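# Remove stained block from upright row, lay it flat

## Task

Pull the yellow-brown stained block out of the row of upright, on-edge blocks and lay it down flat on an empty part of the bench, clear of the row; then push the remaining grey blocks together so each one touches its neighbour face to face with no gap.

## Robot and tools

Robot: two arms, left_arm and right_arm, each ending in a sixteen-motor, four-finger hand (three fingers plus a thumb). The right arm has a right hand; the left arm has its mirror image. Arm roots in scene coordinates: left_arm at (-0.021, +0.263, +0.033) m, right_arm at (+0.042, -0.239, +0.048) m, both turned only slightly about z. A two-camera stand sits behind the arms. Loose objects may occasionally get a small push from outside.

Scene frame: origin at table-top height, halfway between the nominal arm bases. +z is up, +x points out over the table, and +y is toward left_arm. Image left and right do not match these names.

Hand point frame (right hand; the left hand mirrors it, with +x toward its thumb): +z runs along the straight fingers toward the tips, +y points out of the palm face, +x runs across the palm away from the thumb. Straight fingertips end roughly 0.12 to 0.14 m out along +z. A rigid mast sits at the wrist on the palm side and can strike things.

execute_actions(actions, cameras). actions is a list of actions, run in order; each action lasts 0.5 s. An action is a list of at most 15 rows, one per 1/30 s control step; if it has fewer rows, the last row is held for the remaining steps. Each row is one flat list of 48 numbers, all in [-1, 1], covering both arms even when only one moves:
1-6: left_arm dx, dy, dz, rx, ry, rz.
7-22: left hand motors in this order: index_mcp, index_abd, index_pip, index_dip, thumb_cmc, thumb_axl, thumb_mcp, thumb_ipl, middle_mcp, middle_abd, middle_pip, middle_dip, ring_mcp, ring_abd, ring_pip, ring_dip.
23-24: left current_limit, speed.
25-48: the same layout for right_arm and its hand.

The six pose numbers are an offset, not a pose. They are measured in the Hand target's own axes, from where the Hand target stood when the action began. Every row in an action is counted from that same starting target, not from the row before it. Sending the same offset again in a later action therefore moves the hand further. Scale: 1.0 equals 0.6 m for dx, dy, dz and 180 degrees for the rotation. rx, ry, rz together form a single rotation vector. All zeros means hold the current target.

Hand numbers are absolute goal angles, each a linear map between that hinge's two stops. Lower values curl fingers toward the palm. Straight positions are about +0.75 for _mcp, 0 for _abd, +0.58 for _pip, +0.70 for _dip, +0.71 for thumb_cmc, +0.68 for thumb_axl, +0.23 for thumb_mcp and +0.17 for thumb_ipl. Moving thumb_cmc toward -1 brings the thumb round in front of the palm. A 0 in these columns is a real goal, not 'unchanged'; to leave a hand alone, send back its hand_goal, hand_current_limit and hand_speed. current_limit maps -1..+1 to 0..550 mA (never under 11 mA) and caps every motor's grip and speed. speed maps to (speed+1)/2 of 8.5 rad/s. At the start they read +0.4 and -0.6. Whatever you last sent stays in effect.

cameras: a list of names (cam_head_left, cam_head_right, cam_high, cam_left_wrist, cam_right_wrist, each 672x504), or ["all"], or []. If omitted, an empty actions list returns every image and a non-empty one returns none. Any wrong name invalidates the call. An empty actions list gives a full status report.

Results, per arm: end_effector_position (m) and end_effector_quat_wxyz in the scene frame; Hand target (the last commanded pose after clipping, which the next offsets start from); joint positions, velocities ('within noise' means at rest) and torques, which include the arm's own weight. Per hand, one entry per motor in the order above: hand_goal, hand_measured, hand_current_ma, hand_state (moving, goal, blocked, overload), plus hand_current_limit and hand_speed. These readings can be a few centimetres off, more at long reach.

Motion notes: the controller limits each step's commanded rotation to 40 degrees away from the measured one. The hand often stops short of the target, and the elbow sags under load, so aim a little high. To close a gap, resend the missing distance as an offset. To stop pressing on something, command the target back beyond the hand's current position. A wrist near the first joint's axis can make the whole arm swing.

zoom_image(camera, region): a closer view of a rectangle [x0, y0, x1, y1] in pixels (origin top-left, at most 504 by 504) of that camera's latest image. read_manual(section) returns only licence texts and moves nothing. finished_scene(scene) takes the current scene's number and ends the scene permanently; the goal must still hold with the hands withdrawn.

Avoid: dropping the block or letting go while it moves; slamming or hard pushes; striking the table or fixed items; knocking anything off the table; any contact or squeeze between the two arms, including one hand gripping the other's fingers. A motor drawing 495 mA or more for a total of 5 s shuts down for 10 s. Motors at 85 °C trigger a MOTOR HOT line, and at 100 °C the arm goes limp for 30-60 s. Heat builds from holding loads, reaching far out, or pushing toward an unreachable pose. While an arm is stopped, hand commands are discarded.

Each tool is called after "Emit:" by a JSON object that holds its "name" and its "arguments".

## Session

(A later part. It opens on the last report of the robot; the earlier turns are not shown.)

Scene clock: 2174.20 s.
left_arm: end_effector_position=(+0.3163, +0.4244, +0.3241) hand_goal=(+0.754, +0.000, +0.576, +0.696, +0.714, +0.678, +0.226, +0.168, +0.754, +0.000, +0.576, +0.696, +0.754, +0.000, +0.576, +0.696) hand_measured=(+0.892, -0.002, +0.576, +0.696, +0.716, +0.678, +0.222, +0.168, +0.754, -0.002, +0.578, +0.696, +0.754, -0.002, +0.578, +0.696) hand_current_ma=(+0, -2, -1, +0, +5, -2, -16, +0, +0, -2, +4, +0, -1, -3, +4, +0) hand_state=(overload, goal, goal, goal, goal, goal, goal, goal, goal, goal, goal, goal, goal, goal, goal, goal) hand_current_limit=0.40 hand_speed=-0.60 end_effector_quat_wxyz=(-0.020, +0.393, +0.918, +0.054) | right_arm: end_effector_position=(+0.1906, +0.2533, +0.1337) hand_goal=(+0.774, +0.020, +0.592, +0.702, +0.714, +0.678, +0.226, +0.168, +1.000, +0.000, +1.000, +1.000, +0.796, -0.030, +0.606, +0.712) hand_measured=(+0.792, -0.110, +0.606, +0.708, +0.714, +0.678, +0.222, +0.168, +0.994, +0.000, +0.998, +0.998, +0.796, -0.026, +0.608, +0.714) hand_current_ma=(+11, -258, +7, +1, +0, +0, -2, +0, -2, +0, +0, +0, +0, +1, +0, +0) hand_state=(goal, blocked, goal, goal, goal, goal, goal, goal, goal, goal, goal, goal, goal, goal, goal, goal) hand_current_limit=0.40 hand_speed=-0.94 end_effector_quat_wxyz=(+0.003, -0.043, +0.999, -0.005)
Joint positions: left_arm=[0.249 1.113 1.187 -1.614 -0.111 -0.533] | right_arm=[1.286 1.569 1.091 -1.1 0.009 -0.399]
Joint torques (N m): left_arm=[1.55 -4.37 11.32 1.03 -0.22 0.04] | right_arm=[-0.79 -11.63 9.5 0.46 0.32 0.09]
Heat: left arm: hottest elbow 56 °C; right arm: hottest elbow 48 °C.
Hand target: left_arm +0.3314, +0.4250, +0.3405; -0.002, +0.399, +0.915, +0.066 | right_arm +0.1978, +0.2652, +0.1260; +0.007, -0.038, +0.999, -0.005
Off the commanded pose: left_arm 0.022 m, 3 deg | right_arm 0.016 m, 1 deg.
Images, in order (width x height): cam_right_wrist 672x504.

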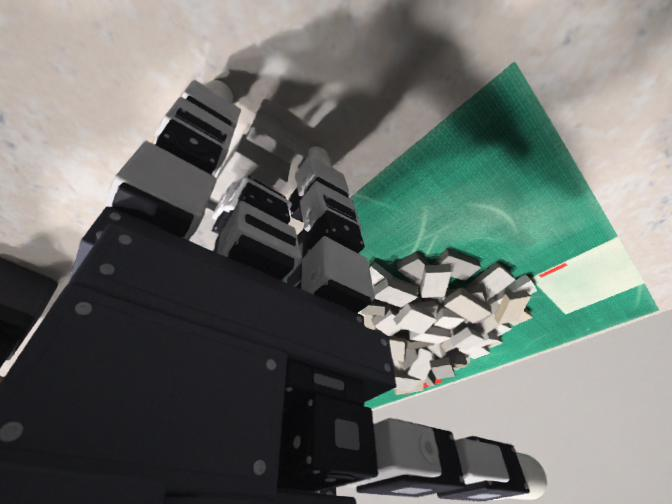

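Emit:
{"name": "execute_actions", "arguments": {"actions": [[[0,0,0,0,0,0,0.754,0,0.576,0.696,0.714,0.678,0.226,0.168,0.754,0,0.576,0.696,0.754,0,0.576,0.696,0.4,-0.6,-0.004,-0.012,-0.015,0,0,0,0.774,-0.02,0.592,0.702,0.714,0.678,0.226,0.168,1,0,1,1,0.796,-0.03,0.606,0.712,0.4,-0.95],[0,0,0,0,0,0,0.754,0,0.576,0.696,0.714,0.678,0.226,0.168,0.754,0,0.576,0.696,0.754,0,0.576,0.696,0.4,-0.6,-0.004,-0.012,-0.025,0,0,0,0.774,-0.02,0.592,0.702,0.714,0.678,0.226,0.168,1,0,1,1,0.796,-0.03,0.606,0.712,0.4,-0.95]]], "cameras": ["cam_right_wrist"]}}

Emit:
{"name": "zoom_image", "arguments": {"camera": "cam_right_wrist", "region": [215, 65, 335, 185]}}

Scene clock: 2186.00 s.
left_arm: end_effector_position=(+0.3163, +0.4244, +0.3241) hand_goal=(+0.754, +0.000, +0.576, +0.696, +0.714, +0.678, +0.226, +0.168, +0.754, +0.000, +0.576, +0.696, +0.754, +0.000, +0.576, +0.696) hand_measured=(+0.892, -0.002, +0.576, +0.696, +0.716, +0.678, +0.222, +0.168, +0.754, -0.002, +0.578, +0.696, +0.754, -0.002, +0.578, +0.696) hand_current_ma=(+0, -2, -1, +0, +5, -2, -16, +0, +0, -2, +4, +0, -1, -3, +4, +0) hand_state=(overload, goal, goal, goal, goal, goal, goal, goal, goal, goal, goal, goal, goal, goal, goal, goal) hand_current_limit=0.40 hand_speed=-0.60 end_effector_quat_wxyz=(-0.020, +0.393, +0.918, +0.054) | right_arm: end_effector_position=(+0.1899, +0.2514, +0.1340) hand_goal=(+0.774, -0.020, +0.592, +0.702, +0.714, +0.678, +0.226, +0.168, +1.000, +0.000, +1.000, +1.000, +0.796, -0.030, +0.606, +0.712) hand_measured=(+0.780, -0.094, +0.600, +0.708, +0.714, +0.678, +0.222, +0.168, +0.994, +0.000, +0.998, +0.998, +0.796, -0.026, +0.608, +0.714) hand_current_ma=(+2, -97, +3, +1, +0, +0, -2, +0, -2, +0, +0, +0, +0, +1, +0, +0) hand_state=(goal, blocked, goal, goal, goal, goal, goal, goal, goal, goal, goal, goal, goal, goal, goal, goal) hand_current_limit=0.40 hand_speed=-0.95 end_effector_quat_wxyz=(+0.002, -0.043, +0.999, -0.009)
Joint positions: left_arm=[0.249 1.113 1.187 -1.614 -0.111 -0.533] | right_arm=[1.286 1.568 1.093 -1.112 0.009 -0.399]
Joint torques (N m): left_arm=[1.79 -4.31 11.3 1.06 -0.22 0.04] | right_arm=[-1.55 -14.56 9.74 -0.42 0.32 -0.02]
Heat: left arm: hottest elbow 56 °C; right arm: hottest elbow 48 °C.
Hand target: left_arm +0.3314, +0.4250, +0.3405; -0.002, +0.399, +0.915, +0.066 | right_arm +0.2006, +0.2584, +0.1413; +0.007, -0.038, +0.999, -0.005
Off the commanded pose: left_arm 0.022 m, 3 deg | right_arm 0.015 m, 1 deg.
Images, in order (width x height): cam_right_wrist 672x504.

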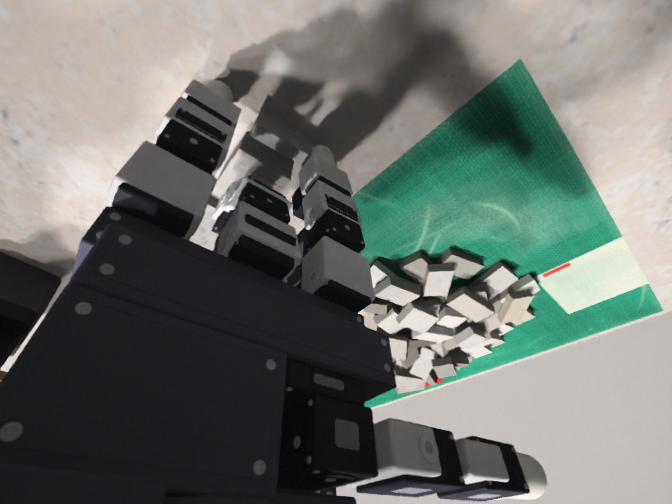

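Scaled by 4.200 from the camera's 672x504 image, which has a finer 960x720 frame.

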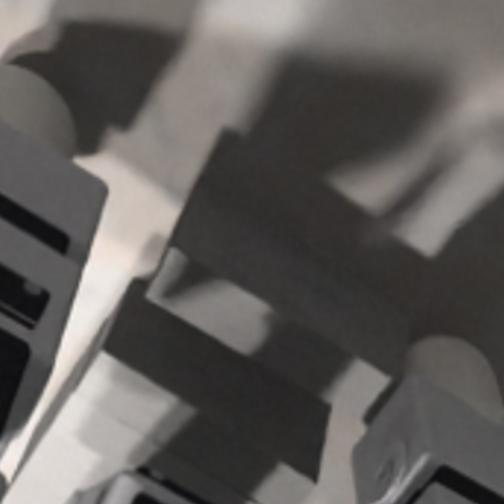

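Emit:
{"name": "execute_actions", "arguments": {"actions": [[[0,0,0,0,0,0,0.754,0,0.576,0.696,0.714,0.678,0.226,0.168,0.754,0,0.576,0.696,0.754,0,0.576,0.696,0.4,-0.6,-0.004,0,-0.012,0,0,0,0.774,-0.04,0.592,0.702,0.714,0.678,0.226,0.168,1,0,1,1,0.796,-0.03,0.606,0.712,0.4,-0.95],[0,0,0,0,0,0,0.754,0,0.576,0.696,0.714,0.678,0.226,0.168,0.754,0,0.576,0.696,0.754,0,0.576,0.696,0.4,-0.6,-0.004,0,-0.02,0,0,0,0.774,-0.04,0.592,0.702,0.714,0.678,0.226,0.168,1,0,1,1,0.796,-0.03,0.606,0.712,0.4,-0.95]]], "cameras": ["cam_right_wrist"]}}

Emit:
{"name": "zoom_image", "arguments": {"camera": "cam_right_wrist", "region": [215, 65, 335, 185]}}

Scene clock: 2195.23 s.
left_arm: end_effector_position=(+0.3163, +0.4244, +0.3241) hand_goal=(+0.754, +0.000, +0.576, +0.696, +0.714, +0.678, +0.226, +0.168, +0.754, +0.000, +0.576, +0.696, +0.754, +0.000, +0.576, +0.696) hand_measured=(+0.892, -0.002, +0.576, +0.696, +0.716, +0.678, +0.222, +0.168, +0.754, -0.002, +0.578, +0.696, +0.754, -0.002, +0.578, +0.696) hand_current_ma=(+0, -2, -1, +0, +5, -2, -16, +0, +0, -2, +4, +0, -1, -3, +4, +0) hand_state=(overload, goal, goal, goal, goal, goal, goal, goal, goal, goal, goal, goal, goal, goal, goal, goal) hand_current_limit=0.40 hand_speed=-0.60 end_effector_quat_wxyz=(-0.020, +0.393, +0.918, +0.054) | right_arm: end_effector_position=(+0.1948, +0.2469, +0.1360) hand_goal=(+0.774, -0.040, +0.592, +0.702, +0.714, +0.678, +0.226, +0.168, +1.000, +0.000, +1.000, +1.000, +0.796, -0.030, +0.606, +0.712) hand_measured=(+0.774, -0.042, +0.594, +0.704, +0.714, +0.678, +0.222, +0.168, +0.994, +0.000, +0.998, +0.998, +0.796, -0.026, +0.608, +0.714) hand_current_ma=(+0, +0, +0, +0, +0, +0, -2, +0, -2, +0, +0, +0, +0, +1, +0, +0) hand_state=(goal, goal, goal, goal, goal, goal, goal, goal, goal, goal, goal, goal, goal, goal, goal, goal) hand_current_limit=0.40 hand_speed=-0.95 end_effector_quat_wxyz=(+0.001, -0.038, +0.999, -0.019)
Joint positions: left_arm=[0.249 1.113 1.187 -1.614 -0.111 -0.533] | right_arm=[1.276 1.568 1.104 -1.141 0.015 -0.399]
Joint torques (N m): left_arm=[1.73 -4.37 11.28 1.03 -0.22 0.03] | right_arm=[-0.97 -15.44 10.58 -0.58 0.12 -0.08]
Heat: left arm: hottest elbow 56 °C; right arm: hottest elbow 48 °C.
Hand target: left_arm +0.3314, +0.4250, +0.3405; -0.002, +0.399, +0.915, +0.066 | right_arm +0.2029, +0.2586, +0.1532; +0.007, -0.038, +0.999, -0.005
Off the commanded pose: left_arm 0.022 m, 3 deg | right_arm 0.022 m, 2 deg.
Images, in order (width x height): cam_right_wrist 672x504.

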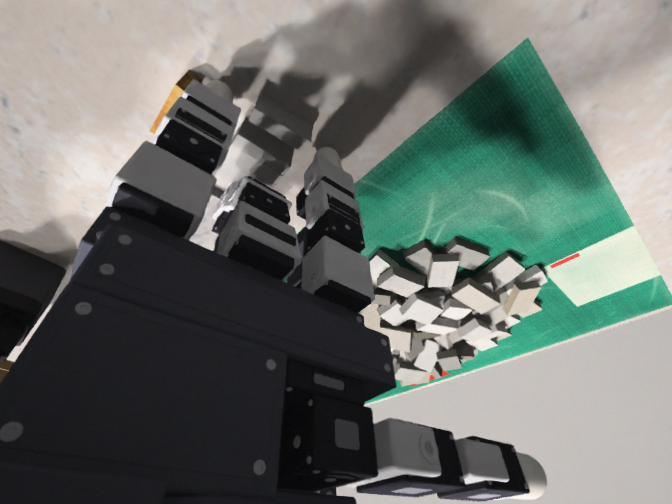

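Scaled by 4.200 from the camera's 672x504 image, which has a finer 960x720 frame.

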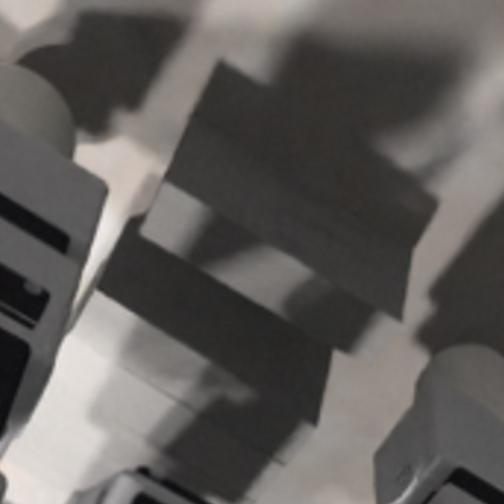

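Emit:
{"name": "execute_actions", "arguments": {"actions": [[[0,0,0,0,0,0,0.754,0,0.576,0.696,0.714,0.678,0.226,0.168,0.754,0,0.576,0.696,0.754,0,0.576,0.696,0.4,-0.6,0,0,0,0,0,0,0.774,-0.15,0.592,0.702,0.714,0.678,0.226,0.168,1,0,1,1,0.79,0.13,0.606,0.712,0.4,-0.94]],[[0,0,0,0,0,0,0.754,0,0.576,0.696,0.714,0.678,0.226,0.168,0.754,0,0.576,0.696,0.754,0,0.576,0.696,0.4,-0.6,0,0,0,0,0,0,0.774,-0.36,0.592,0.702,0.714,0.678,0.226,0.168,1,0,1,1,0.79,0.34,0.606,0.712,0.4,-0.94]],[[0,0,0,0,0,0,0.754,0,0.576,0.696,0.714,0.678,0.226,0.168,0.754,0,0.576,0.696,0.754,0,0.576,0.696,0.4,-0.6,0,0,-0.006,0,0,0,0.774,-0.36,0.592,0.702,0.714,0.678,0.226,0.168,1,0,1,1,0.79,0.34,0.606,0.712,0.4,-0.94]]], "cameras": ["cam_right_wrist"]}}

Emit:
{"name": "zoom_image", "arguments": {"camera": "cam_right_wrist", "region": [215, 65, 335, 185]}}

Scene clock: 2228.87 s.
left_arm: end_effector_position=(+0.3163, +0.4244, +0.3241) hand_goal=(+0.754, +0.000, +0.576, +0.696, +0.714, +0.678, +0.226, +0.168, +0.754, +0.000, +0.576, +0.696, +0.754, +0.000, +0.576, +0.696) hand_measured=(+0.892, -0.002, +0.576, +0.696, +0.716, +0.678, +0.222, +0.168, +0.754, -0.002, +0.578, +0.696, +0.754, -0.002, +0.578, +0.696) hand_current_ma=(+0, -2, -1, +0, +5, -2, -16, +0, +0, -2, +4, +0, -1, -3, +4, +0) hand_state=(overload, goal, goal, goal, goal, goal, goal, goal, goal, goal, goal, goal, goal, goal, goal, goal) hand_current_limit=0.40 hand_speed=-0.60 end_effector_quat_wxyz=(-0.020, +0.393, +0.918, +0.054) | right_arm: end_effector_position=(+0.1938, +0.2447, +0.1360) hand_goal=(+0.774, -0.360, +0.592, +0.702, +0.714, +0.678, +0.226, +0.168, +1.000, +0.000, +1.000, +1.000, +0.790, +0.340, +0.606, +0.712) hand_measured=(+0.772, -0.346, +0.590, +0.700, +0.714, +0.678, +0.222, +0.168, +0.994, +0.000, +0.998, +0.998, +0.794, +0.262, +0.610, +0.716) hand_current_ma=(-1, +6, +0, +0, +0, +0, -2, +0, -2, +0, +0, +0, +1, -108, +1, +1) hand_state=(goal, goal, goal, goal, goal, goal, goal, goal, goal, goal, goal, goal, goal, blocked, goal, goal) hand_current_limit=0.40 hand_speed=-0.94 end_effector_quat_wxyz=(-0.002, -0.038, +0.999, -0.024)
Joint positions: left_arm=[0.249 1.113 1.187 -1.614 -0.111 -0.533] | right_arm=[1.276 1.568 1.106 -1.155 0.014 -0.399]
Joint torques (N m): left_arm=[1.61 -4.48 11.28 1.05 -0.21 0.04] | right_arm=[-1.14 -15.91 10.7 -0.49 0.17 -0.06]
Heat: left arm: hottest elbow 56 °C; right arm: hottest elbow 49 °C.
Hand target: left_arm +0.3314, +0.4250, +0.3405; -0.002, +0.399, +0.915, +0.066 | right_arm +0.2028, +0.2587, +0.1568; +0.008, -0.038, +0.999, -0.005
Off the commanded pose: left_arm 0.022 m, 3 deg | right_arm 0.027 m, 2 deg.
Images, in order (width x height): cam_right_wrist 672x504.

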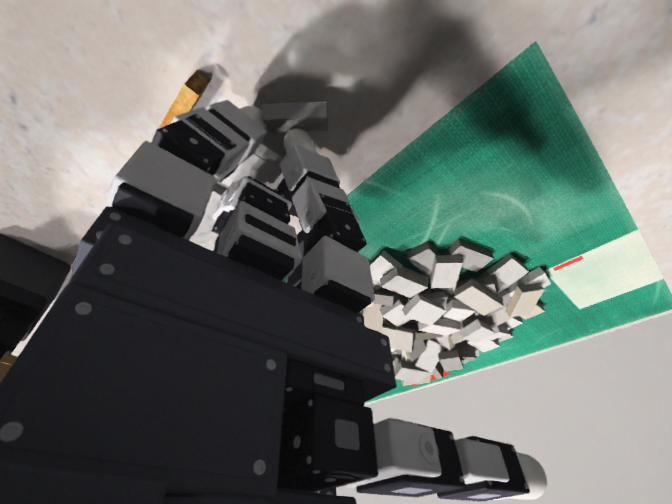

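Scaled by 4.200 from the camera's 672x504 image, which has a finer 960x720 frame.

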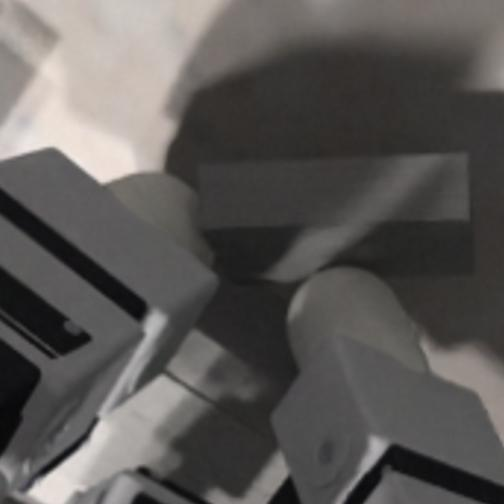

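Emit:
{"name": "execute_actions", "arguments": {"actions": [[[0,0,0,0,0,0,0.754,0,0.576,0.696,0.714,0.678,0.226,0.168,0.754,0,0.576,0.696,0.754,0,0.576,0.696,0.4,-0.6,0,-0.01,-0.01,0,0,0,0.772,-0.2,0.590,0.700,0.714,0.678,0.226,0.168,1,0,1,1,0.794,0.15,0.610,0.716,0.4,-0.95]],[[0,0,0,0,0,0,0.754,0,0.576,0.696,0.714,0.678,0.226,0.168,0.754,0,0.576,0.696,0.754,0,0.576,0.696,0.4,-0.6,0,-0.02,-0.03,0,0,0,0.772,-0.1,0.590,0.700,0.714,0.678,0.226,0.168,1,0,1,1,0.794,0.0,0.610,0.716,0.4,-0.95],[0,0,0,0,0,0,0.754,0,0.576,0.696,0.714,0.678,0.226,0.168,0.754,0,0.576,0.696,0.754,0,0.576,0.696,0.4,-0.6,0,-0.02,-0.08,0,0,0,0.772,-0.1,0.590,0.700,0.714,0.678,0.226,0.168,1,0,1,1,0.794,0.0,0.610,0.716,0.4,-0.95]],[[0,0,0,0,0,0,0.754,0,0.576,0.696,0.714,0.678,0.226,0.168,0.754,0,0.576,0.696,0.754,0,0.576,0.696,0.4,-0.6,0,0,-0.03,0,0,0,0.754,0,0.576,0.696,0.714,0.678,0.226,0.168,1,0,1,1,0.754,0,0.576,0.696,0.4,-0.9]]], "cameras": ["cam_right_wrist", "cam_left_wrist", "cam_high"]}}

Emit:
{"name": "zoom_image", "arguments": {"camera": "cam_right_wrist", "region": [220, 0, 380, 150]}}

Emit:
{"name": "zoom_image", "arguments": {"camera": "cam_high", "region": [440, 230, 540, 330]}}

Scene clock: 2246.50 s.
left_arm: end_effector_position=(+0.3163, +0.4244, +0.3241) hand_goal=(+0.754, +0.000, +0.576, +0.696, +0.714, +0.678, +0.226, +0.168, +0.754, +0.000, +0.576, +0.696, +0.754, +0.000, +0.576, +0.696) hand_measured=(+0.892, -0.002, +0.576, +0.696, +0.716, +0.678, +0.222, +0.168, +0.754, -0.002, +0.578, +0.696, +0.754, -0.002, +0.578, +0.696) hand_current_ma=(+0, -2, -1, +0, +5, -2, -16, +0, +0, -2, +4, +0, -1, -3, +4, +0) hand_state=(overload, goal, goal, goal, goal, goal, goal, goal, goal, goal, goal, goal, goal, goal, goal, goal) hand_current_limit=0.40 hand_speed=-0.60 end_effector_quat_wxyz=(-0.020, +0.393, +0.918, +0.054) | right_arm: end_effector_position=(+0.1961, +0.2320, +0.2126) hand_goal=(+0.754, +0.000, +0.576, +0.696, +0.714, +0.678, +0.226, +0.168, +1.000, +0.000, +1.000, +1.000, +0.754, +0.000, +0.576, +0.696) hand_measured=(+0.754, -0.002, +0.578, +0.698, +0.714, +0.678, +0.222, +0.168, +0.994, +0.000, +0.998, +0.998, +0.754, +0.004, +0.578, +0.700) hand_current_ma=(+0, +0, +0, +0, +0, +0, -2, +0, -2, +0, +0, +0, +0, +1, +0, +1) hand_state=(goal, goal, goal, goal, goal, goal, goal, goal, goal, goal, goal, goal, goal, goal, goal, goal) hand_current_limit=0.40 hand_speed=-0.90 end_effector_quat_wxyz=(+0.002, -0.037, +0.999, -0.017)
Joint positions: left_arm=[0.249 1.113 1.187 -1.614 -0.111 -0.533] | right_arm=[1.262 1.459 1.194 -1.336 0.015 -0.411]
Joint torques (N m): left_arm=[1.79 -4.48 11.29 1.06 -0.21 0.04] | right_arm=[-0.91 -14.15 11.34 -0.64 0.11 -0.1]
Heat: left arm: hottest elbow 56 °C; right arm: hottest elbow 48 °C.
Hand target: left_arm +0.3314, +0.4250, +0.3405; -0.002, +0.399, +0.915, +0.066 | right_arm +0.2030, +0.2413, +0.2289; +0.007, -0.038, +0.999, -0.005
Off the commanded pose: left_arm 0.022 m, 3 deg | right_arm 0.020 m, 2 deg.
Images, in order (width x height): cam_high 672x504, cam_left_wrist 672x504, cam_right_wrist 672x504.

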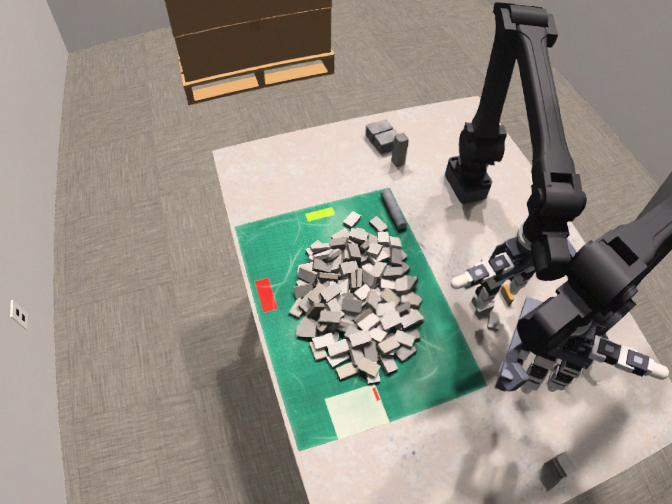

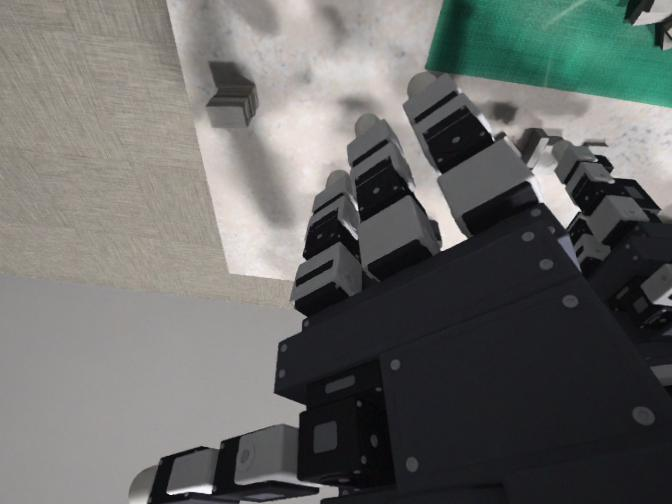

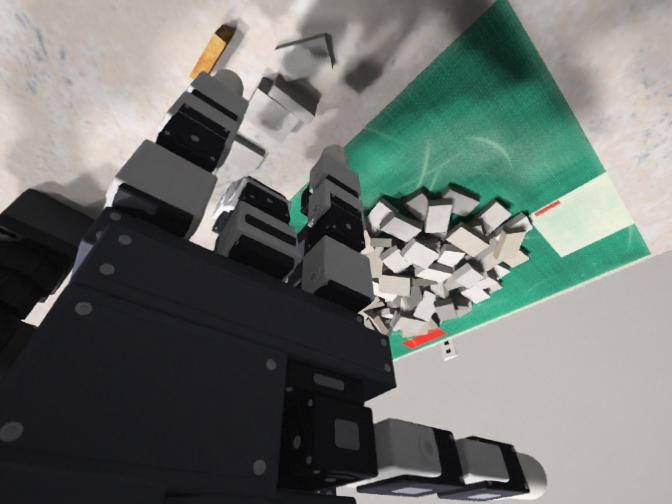

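Scaled by 3.150 from the camera's 672x504 image, which has a finer 960x720 frame.

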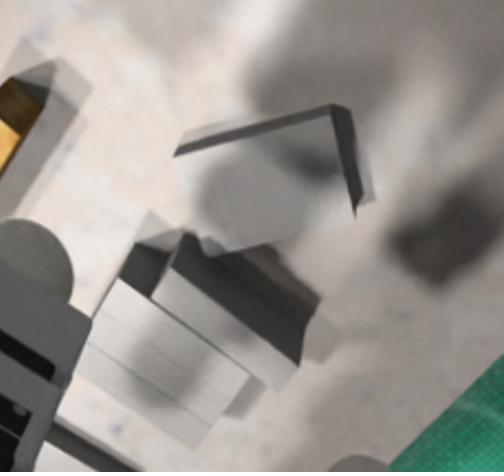

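Scaled by 5.040 from the camera's 672x504 image, which has a finer 960x720 frame.

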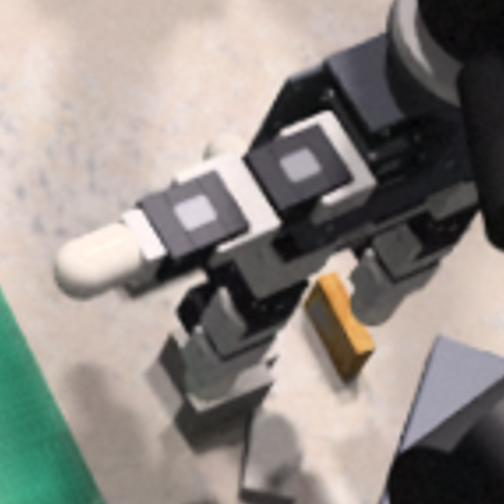

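Emit:
{"name": "execute_actions", "arguments": {"actions": [[[0,0,0,0,0,0,0.754,0,0.576,0.696,0.714,0.678,0.226,0.168,0.754,0,0.576,0.696,0.754,0,0.576,0.696,0.4,-0.6,0.004,-0.05,0,0,0.002,0,0.754,0,0.576,0.696,0.714,0.678,0.226,0.168,1,0,1,1,0.754,0,0.576,0.696,0.4,-0.9],[0,0,0,0,0,0,0.754,0,0.576,0.696,0.714,0.678,0.226,0.168,0.754,0,0.576,0.696,0.754,0,0.576,0.696,0.4,-0.6,0.008,-0.1,0.01,-0.002,0.004,0,0.754,0,0.576,0.696,0.714,0.678,0.226,0.168,1,0,1,1,0.754,0,0.576,0.696,0.4,-0.9],[0,0,0,0,0,0,0.754,0,0.576,0.696,0.714,0.678,0.226,0.168,0.754,0,0.576,0.696,0.754,0,0.576,0.696,0.4,-0.6,0.014,-0.1828,0.0417,-0.0034,0.0046,0,0.754,0,0.576,0.696,0.714,0.678,0.226,0.168,1,0,1,1,0.754,0,0.576,0.696,0.4,-0.9]]], "cameras": ["cam_right_wrist", "cam_left_wrist"]}}

Emit:
{"name": "zoom_image", "arguments": {"camera": "cam_right_wrist", "region": [220, 0, 400, 150]}}

Emit:
{"name": "zoom_image", "arguments": {"camera": "cam_left_wrist", "region": [500, 100, 640, 220]}}

Scene clock: 2311.40 s.
left_arm: end_effector_position=(+0.3163, +0.4244, +0.3241) hand_goal=(+0.754, +0.000, +0.576, +0.696, +0.714, +0.678, +0.226, +0.168, +0.754, +0.000, +0.576, +0.696, +0.754, +0.000, +0.576, +0.696) hand_measured=(+0.892, -0.002, +0.576, +0.696, +0.716, +0.678, +0.222, +0.168, +0.754, -0.002, +0.578, +0.696, +0.754, -0.002, +0.578, +0.696) hand_current_ma=(+0, -2, -1, +0, +5, -2, -16, +0, +0, -2, +4, +0, -1, -3, +4, +0) hand_state=(overload, goal, goal, goal, goal, goal, goal, goal, goal, goal, goal, goal, goal, goal, goal, goal) hand_current_limit=0.40 hand_speed=-0.60 end_effector_quat_wxyz=(-0.020, +0.393, +0.918, +0.054) | right_arm: end_effector_position=(+0.2037, +0.1210, +0.2013) hand_goal=(+0.754, +0.000, +0.576, +0.696, +0.714, +0.678, +0.226, +0.168, +1.000, +0.000, +1.000, +1.000, +0.754, +0.000, +0.576, +0.696) hand_measured=(+0.754, -0.002, +0.576, +0.698, +0.716, +0.678, +0.222, +0.168, +0.994, +0.000, +0.998, +0.998, +0.754, +0.002, +0.576, +0.698) hand_current_ma=(+0, +0, +0, +0, +0, +0, -2, +0, -2, +0, +0, +0, +0, +0, +0, +0) hand_state=(goal, goal, goal, goal, goal, goal, goal, goal, goal, goal, goal, goal, goal, goal, goal, goal) hand_current_limit=0.40 hand_speed=-0.90 end_effector_quat_wxyz=(-0.001, -0.029, +1.000, -0.005)
Joint positions: left_arm=[0.249 1.113 1.187 -1.614 -0.111 -0.533] | right_arm=[1.118 1.191 0.91 -1.3 0.003 -0.538]
Joint torques (N m): left_arm=[1.67 -4.37 11.3 1.02 -0.22 0.04] | right_arm=[0.26 -7.88 9.77 0.1 -0.09 -0.09]
Heat: left arm: hottest elbow 57 °C; right arm: hottest elbow 50 °C.
Hand target: left_arm +0.3314, +0.4250, +0.3405; -0.002, +0.399, +0.915, +0.066 | right_arm +0.2034, +0.1311, +0.2049; +0.000, -0.038, +0.999, +0.000
Off the commanded pose: left_arm 0.022 m, 3 deg | right_arm 0.011 m, 1 deg.
Images, in order (width x height): cam_left_wrist 672x504, cam_right_wrist 672x504.

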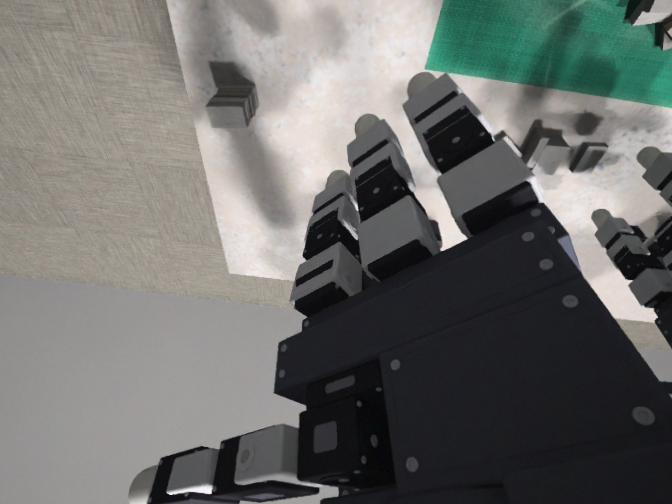

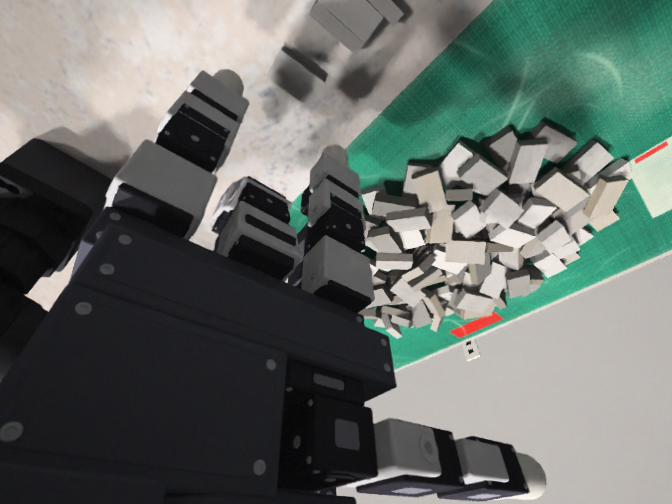

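Scaled by 2.800 from the camera's 672x504 image, which has a finer 960x720 frame.

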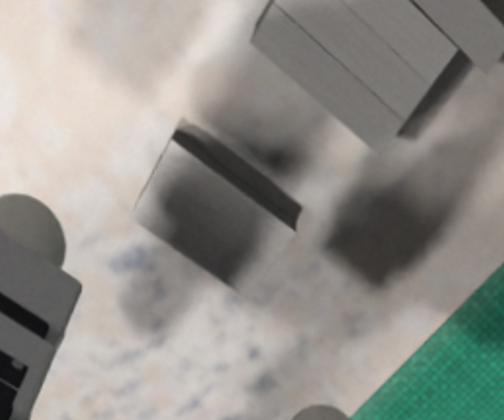

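Scaled by 3.600 from the camera's 672x504 image, which has a finer 960x720 frame.

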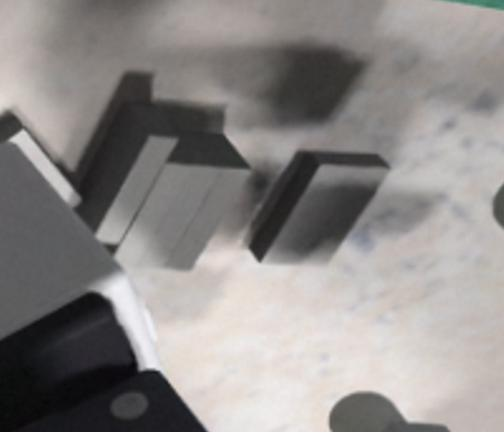

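Emit:
{"name": "zoom_image", "arguments": {"camera": "cam_left_wrist", "region": [515, 115, 575, 180]}}

Emit:
{"name": "zoom_image", "arguments": {"camera": "cam_right_wrist", "region": [300, 0, 420, 60]}}

Emit:
{"name": "execute_actions", "arguments": {"actions": [], "cameras": ["cam_high", "cam_head_left", "cam_head_right"]}}

Emit:
{"name": "zoom_image", "arguments": {"camera": "cam_high", "region": [440, 230, 540, 340]}}

Emit:
{"name": "zoom_image", "arguments": {"camera": "cam_head_left", "region": [290, 400, 390, 480]}}

Scaled by 7.754 from the camera's 672x504 image, which has a finer 960x720 frame.

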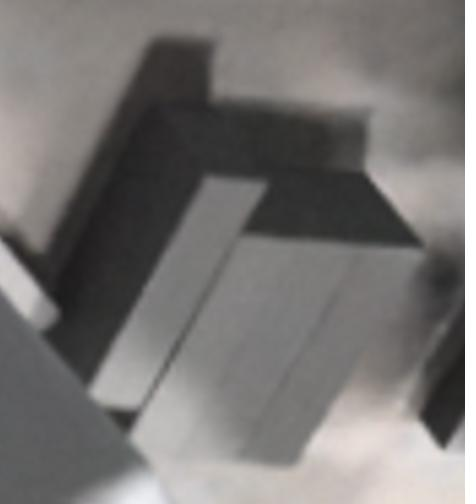

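Scaled by 4.200 from the camera's 672x504 image, which has a finer 960x720 frame.

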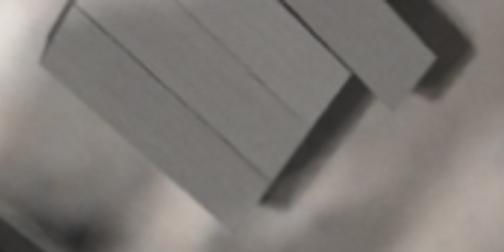

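Scene clock: 2322.97 s.
left_arm: end_effector_position=(+0.3163, +0.4244, +0.3241) hand_goal=(+0.754, +0.000, +0.576, +0.696, +0.714, +0.678, +0.226, +0.168, +0.754, +0.000, +0.576, +0.696, +0.754, +0.000, +0.576, +0.696) hand_measured=(+0.892, -0.002, +0.576, +0.696, +0.716, +0.678, +0.222, +0.168, +0.754, -0.002, +0.578, +0.696, +0.754, -0.002, +0.578, +0.696) hand_current_ma=(+0, -2, -1, +0, +5, -2, -16, +0, +0, -2, +4, +0, -1, -3, +4, +0) hand_state=(overload, goal, goal, goal, goal, goal, goal, goal, goal, goal, goal, goal, goal, goal, goal, goal) hand_current_limit=0.40 hand_speed=-0.60 end_effector_quat_wxyz=(-0.020, +0.393, +0.918, +0.054) | right_arm: end_effector_position=(+0.2037, +0.1210, +0.2013) hand_goal=(+0.754, +0.000, +0.576, +0.696, +0.714, +0.678, +0.226, +0.168, +1.000, +0.000, +1.000, +1.000, +0.754, +0.000, +0.576, +0.696) hand_measured=(+0.754, -0.002, +0.576, +0.698, +0.716, +0.678, +0.222, +0.168, +0.994, +0.000, +0.998, +0.998, +0.754, +0.002, +0.576, +0.698) hand_current_ma=(+0, +0, +0, +0, +0, +0, -2, +0, -2, +0, +0, +0, +0, +0, +0, +0) hand_state=(goal, goal, goal, goal, goal, goal, goal, goal, goal, goal, goal, goal, goal, goal, goal, goal) hand_current_limit=0.40 hand_speed=-0.90 end_effector_quat_wxyz=(-0.001, -0.029, +1.000, -0.005)
Joint positions: left_arm=[0.249 1.113 1.187 -1.614 -0.111 -0.533] | right_arm=[1.118 1.191 0.91 -1.3 0.003 -0.539]
Joint velocities: within noise
Joint torques (N m): left_arm=[1.67 -4.42 11.32 1.02 -0.22 0.04] | right_arm=[0.09 -7.77 9.88 0.06 -0.09 -0.08]
Heat: left arm: hottest elbow 57 °C; right arm: hottest elbow 49 °C.
Hand target: left_arm +0.3314, +0.4250, +0.3405; -0.002, +0.399, +0.915, +0.066 | right_arm +0.2034, +0.1311, +0.2049; +0.000, -0.038, +0.999, +0.000
Off the commanded pose: left_arm 0.022 m, 3 deg | right_arm 0.011 m, 1 deg.
Images, in order (width x height): cam_head_left 672x504, cam_head_right 672x504, cam_high 672x504.

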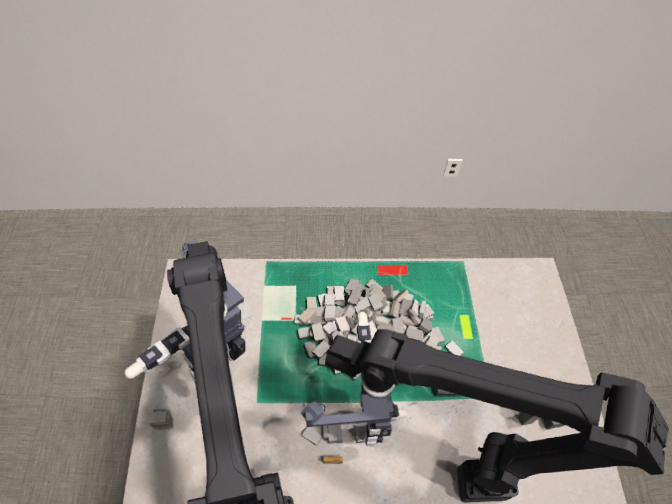

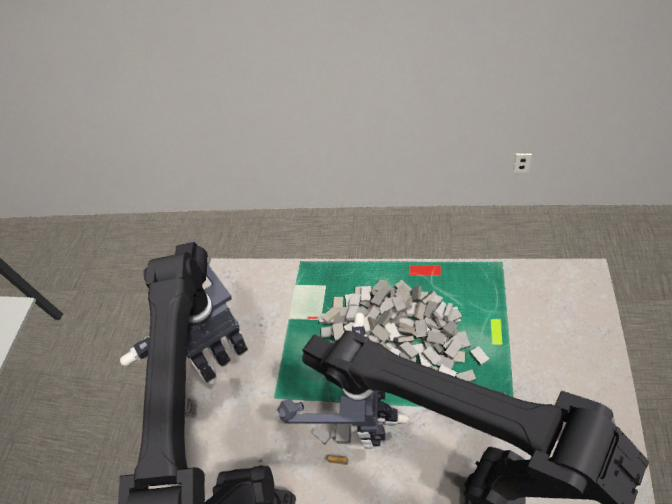

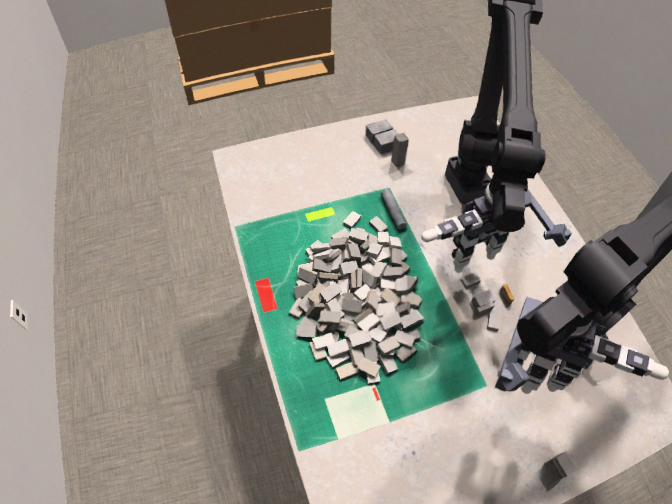

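Scaled by 4.582 from the camera's 672x504 image, which has a finer 960x720 frame.

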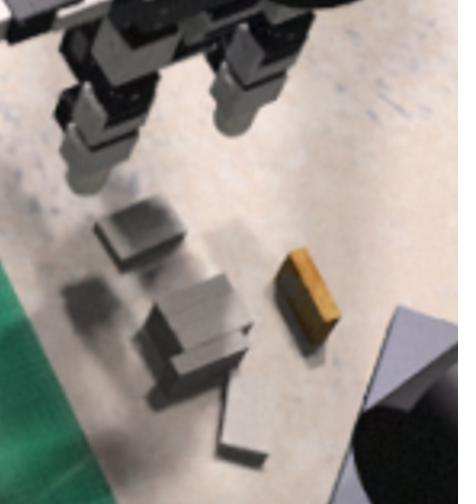

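Scaled by 5.040 from the camera's 672x504 image, which has a finer 960x720 frame.

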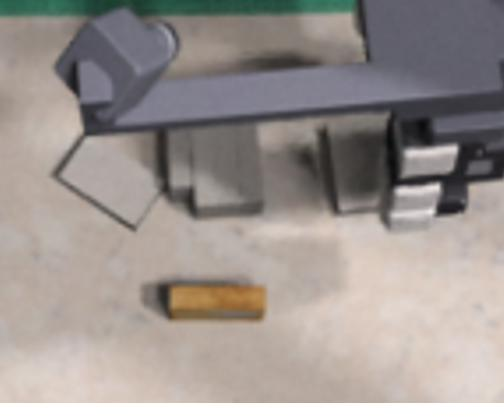

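Emit:
{"name": "execute_actions", "arguments": {"actions": [[[0,0,0,0,0,0,0.754,0,0.576,0.696,0.714,0.678,0.226,0.168,0.754,0,0.576,0.696,0.754,0,0.576,0.696,0.4,-0.6,0.005,-0.001,0.03,0,0,-0.004,0.754,0,0.576,0.696,0.714,0.678,0.226,0.168,1,0,1,1,0.754,0,0.576,0.696,0.4,-0.9],[0,0,0,0,0,0,0.754,0,0.576,0.696,0.714,0.678,0.226,0.168,0.754,0,0.576,0.696,0.754,0,0.576,0.696,0.4,-0.6,0.0102,-0.0018,0.06,0,0,-0.009,0.754,0,0.576,0.696,0.714,0.678,0.226,0.168,1,0,1,1,0.754,0,0.576,0.696,0.4,-0.9],[0,0,0,0,0,0,0.754,0,0.576,0.696,0.714,0.678,0.226,0.168,0.754,0,0.576,0.696,0.754,0,0.576,0.696,0.4,-0.6,0.0102,-0.0018,0.0917,0,0,-0.009,0.754,0,0.576,0.696,0.714,0.678,0.226,0.168,1,0,1,1,0.754,0,0.576,0.696,0.4,-0.9]]], "cameras": ["cam_right_wrist"]}}

Emit:
{"name": "zoom_image", "arguments": {"camera": "cam_right_wrist", "region": [200, 20, 380, 170]}}

Scene clock: 2348.23 s.
left_arm: end_effector_position=(+0.3163, +0.4244, +0.3241) hand_goal=(+0.754, +0.000, +0.576, +0.696, +0.714, +0.678, +0.226, +0.168, +0.754, +0.000, +0.576, +0.696, +0.754, +0.000, +0.576, +0.696) hand_measured=(+0.892, -0.002, +0.576, +0.696, +0.716, +0.678, +0.222, +0.168, +0.754, -0.002, +0.578, +0.696, +0.754, -0.002, +0.578, +0.696) hand_current_ma=(+0, -2, -1, +0, +5, -2, -16, +0, +0, -2, +4, +0, -1, -3, +4, +0) hand_state=(overload, goal, goal, goal, goal, goal, goal, goal, goal, goal, goal, goal, goal, goal, goal, goal) hand_current_limit=0.40 hand_speed=-0.60 end_effector_quat_wxyz=(-0.020, +0.393, +0.918, +0.054) | right_arm: end_effector_position=(+0.1993, +0.1216, +0.1467) hand_goal=(+0.754, +0.000, +0.576, +0.696, +0.714, +0.678, +0.226, +0.168, +1.000, +0.000, +1.000, +1.000, +0.754, +0.000, +0.576, +0.696) hand_measured=(+0.752, -0.002, +0.576, +0.698, +0.716, +0.678, +0.222, +0.168, +0.994, +0.000, +0.998, +0.998, +0.752, +0.002, +0.576, +0.698) hand_current_ma=(+0, +0, +0, +0, +0, +0, -2, +0, -2, +0, +0, +0, +0, +0, +0, +0) hand_state=(goal, goal, goal, goal, goal, goal, goal, goal, goal, goal, goal, goal, goal, goal, goal, goal) hand_current_limit=0.40 hand_speed=-0.90 end_effector_quat_wxyz=(-0.003, -0.042, +0.999, -0.008)
Joint positions: left_arm=[0.249 1.113 1.187 -1.614 -0.111 -0.533] | right_arm=[1.124 1.251 0.807 -1.143 0.003 -0.56]
Joint torques (N m): left_arm=[1.67 -4.42 11.28 1.05 -0.21 0.04] | right_arm=[0.15 -9.23 8.46 0.28 -0.09 -0.11]
Heat: left arm: hottest elbow 57 °C; right arm: hottest elbow 48 °C.
Hand target: left_arm +0.3314, +0.4250, +0.3405; -0.002, +0.399, +0.915, +0.066 | right_arm +0.1973, +0.1296, +0.1499; +0.000, -0.052, +0.999, +0.000
Off the commanded pose: left_arm 0.022 m, 3 deg | right_arm 0.009 m, 1 deg.
Images, in order (width x height): cam_right_wrist 672x504.

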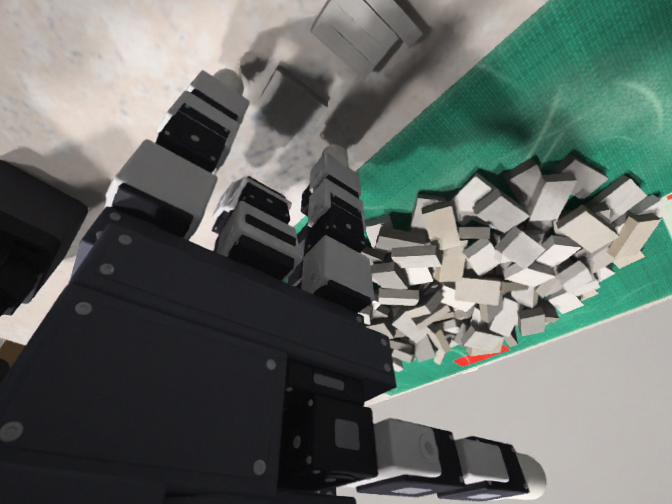

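Scaled by 2.800 from the camera's 672x504 image, which has a finer 960x720 frame.

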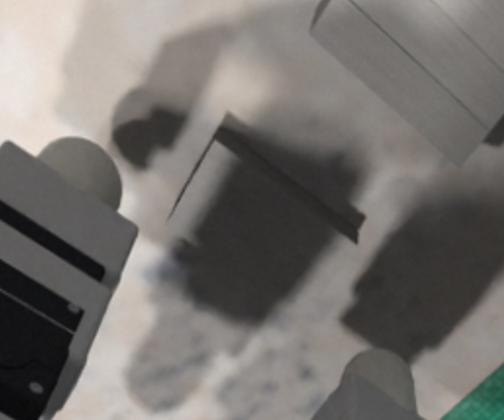

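Emit:
{"name": "execute_actions", "arguments": {"actions": []}}

Scene clock: 2384.03 s.
left_arm: end_effector_position=(+0.3163, +0.4244, +0.3241) hand_goal=(+0.754, +0.000, +0.576, +0.696, +0.714, +0.678, +0.226, +0.168, +0.754, +0.000, +0.576, +0.696, +0.754, +0.000, +0.576, +0.696) hand_measured=(+0.892, -0.002, +0.576, +0.696, +0.716, +0.678, +0.222, +0.168, +0.754, -0.002, +0.578, +0.696, +0.754, -0.002, +0.578, +0.696) hand_current_ma=(+0, -2, -1, +0, +5, -2, -16, +0, +0, -2, +4, +0, -1, -3, +4, +0) hand_state=(overload, goal, goal, goal, goal, goal, goal, goal, goal, goal, goal, goal, goal, goal, goal, goal) hand_current_limit=0.40 hand_speed=-0.60 end_effector_quat_wxyz=(-0.020, +0.393, +0.918, +0.054) | right_arm: end_effector_position=(+0.1993, +0.1216, +0.1467) hand_goal=(+0.754, +0.000, +0.576, +0.696, +0.714, +0.678, +0.226, +0.168, +1.000, +0.000, +1.000, +1.000, +0.754, +0.000, +0.576, +0.696) hand_measured=(+0.752, -0.002, +0.576, +0.698, +0.716, +0.678, +0.222, +0.168, +0.994, +0.000, +0.998, +0.998, +0.752, +0.002, +0.576, +0.698) hand_current_ma=(+0, +0, +0, +0, +0, +0, -2, +0, -2, +0, +0, +0, +0, +0, +0, +0) hand_state=(goal, goal, goal, goal, goal, goal, goal, goal, goal, goal, goal, goal, goal, goal, goal, goal) hand_current_limit=0.40 hand_speed=-0.90 end_effector_quat_wxyz=(-0.003, -0.043, +0.999, -0.008)
Joint positions: left_arm=[0.249 1.113 1.187 -1.614 -0.111 -0.533] | right_arm=[1.124 1.251 0.807 -1.143 0.003 -0.56]
Joint velocities: within noise
Joint torques (N m): left_arm=[1.67 -4.37 11.3 1.03 -0.22 0.04] | right_arm=[0.21 -8.94 8.49 0.24 -0.09 -0.09]
Heat: left arm: hottest elbow 57 °C; right arm: hottest elbow 47 °C.
Hand target: left_arm +0.3314, +0.4250, +0.3405; -0.002, +0.399, +0.915, +0.066 | right_arm +0.1973, +0.1296, +0.1499; +0.000, -0.053, +0.999, +0.000
Off the commanded pose: left_arm 0.022 m, 3 deg | right_arm 0.009 m, 1 deg.

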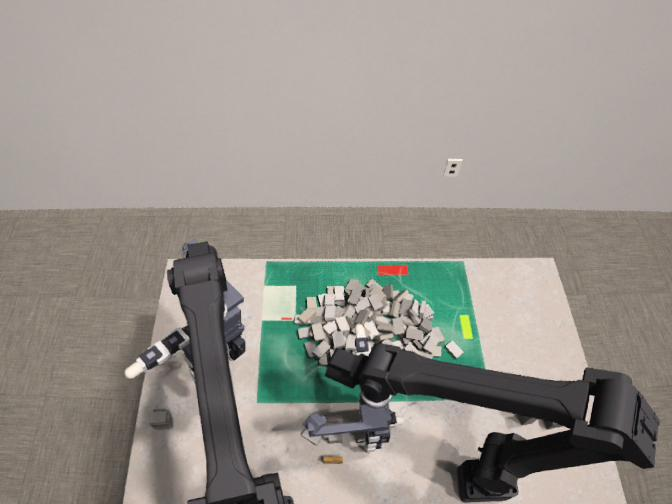

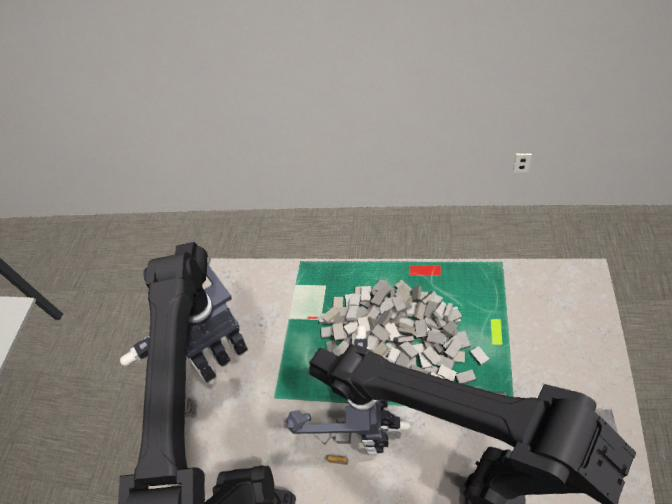

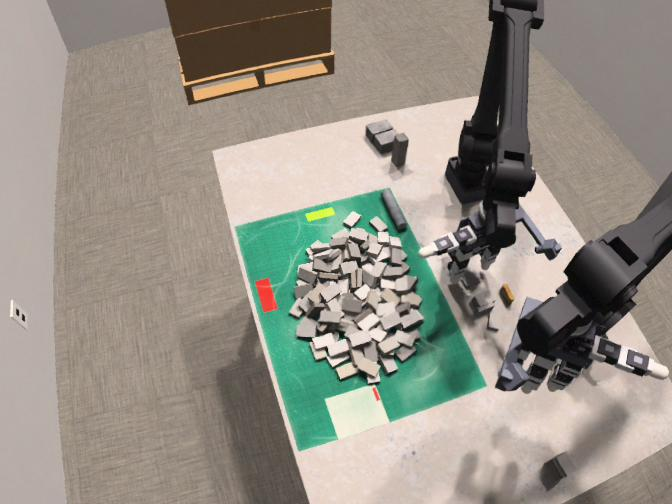

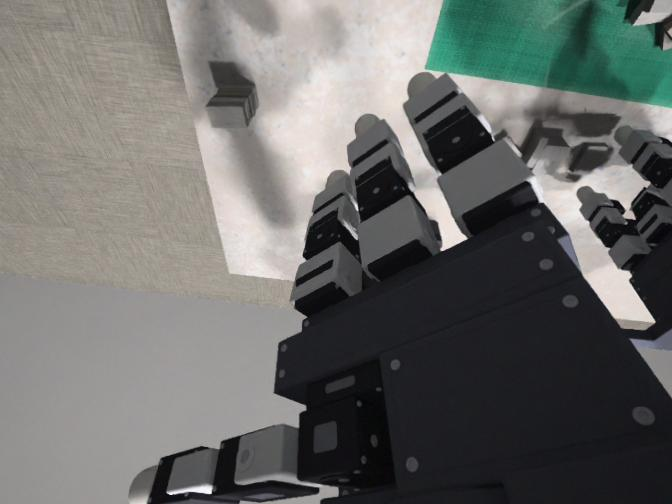

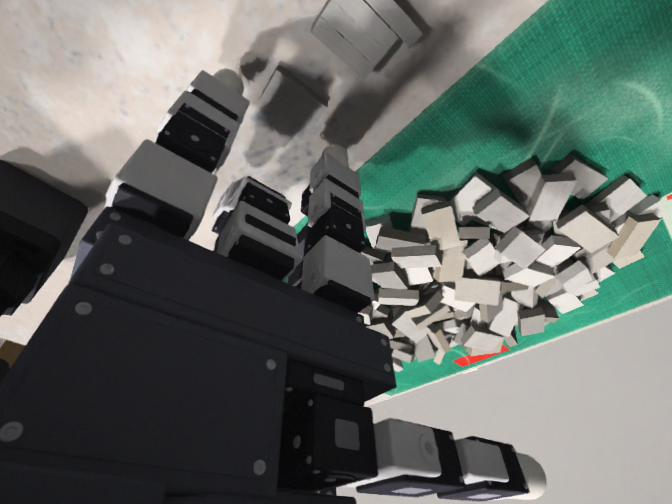

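Emit:
{"name": "zoom_image", "arguments": {"camera": "cam_right_wrist", "region": [180, 0, 460, 210]}}

Emit:
{"name": "zoom_image", "arguments": {"camera": "cam_left_wrist", "region": [500, 90, 670, 220]}}

Emit:
{"name": "zoom_image", "arguments": {"camera": "cam_head_right", "region": [280, 400, 420, 500]}}

Emit:
{"name": "zoom_image", "arguments": {"camera": "cam_high", "region": [430, 230, 550, 350]}}

Scaled by 1.800 from the camera's 672x504 image, which has a finer 960x720 frame.

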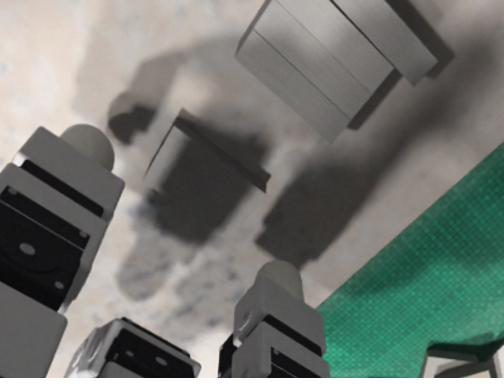

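Scaled by 2.965 from the camera's 672x504 image, which has a finer 960x720 frame.

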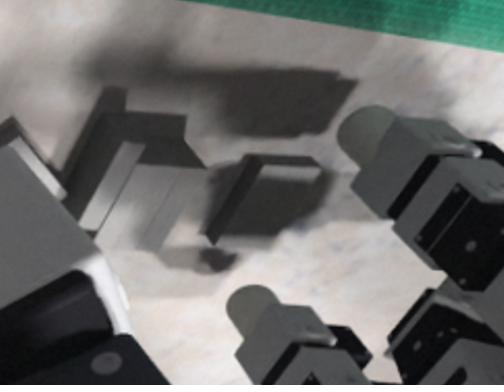

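Scaled by 3.600 from the camera's 672x504 image, which has a finer 960x720 frame.

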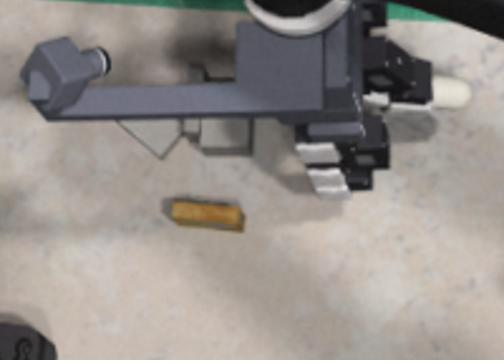

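Scaled by 4.200 from the camera's 672x504 image, which has a finer 960x720 frame.

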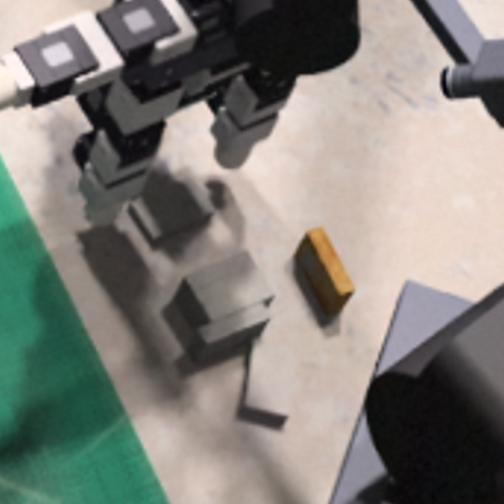

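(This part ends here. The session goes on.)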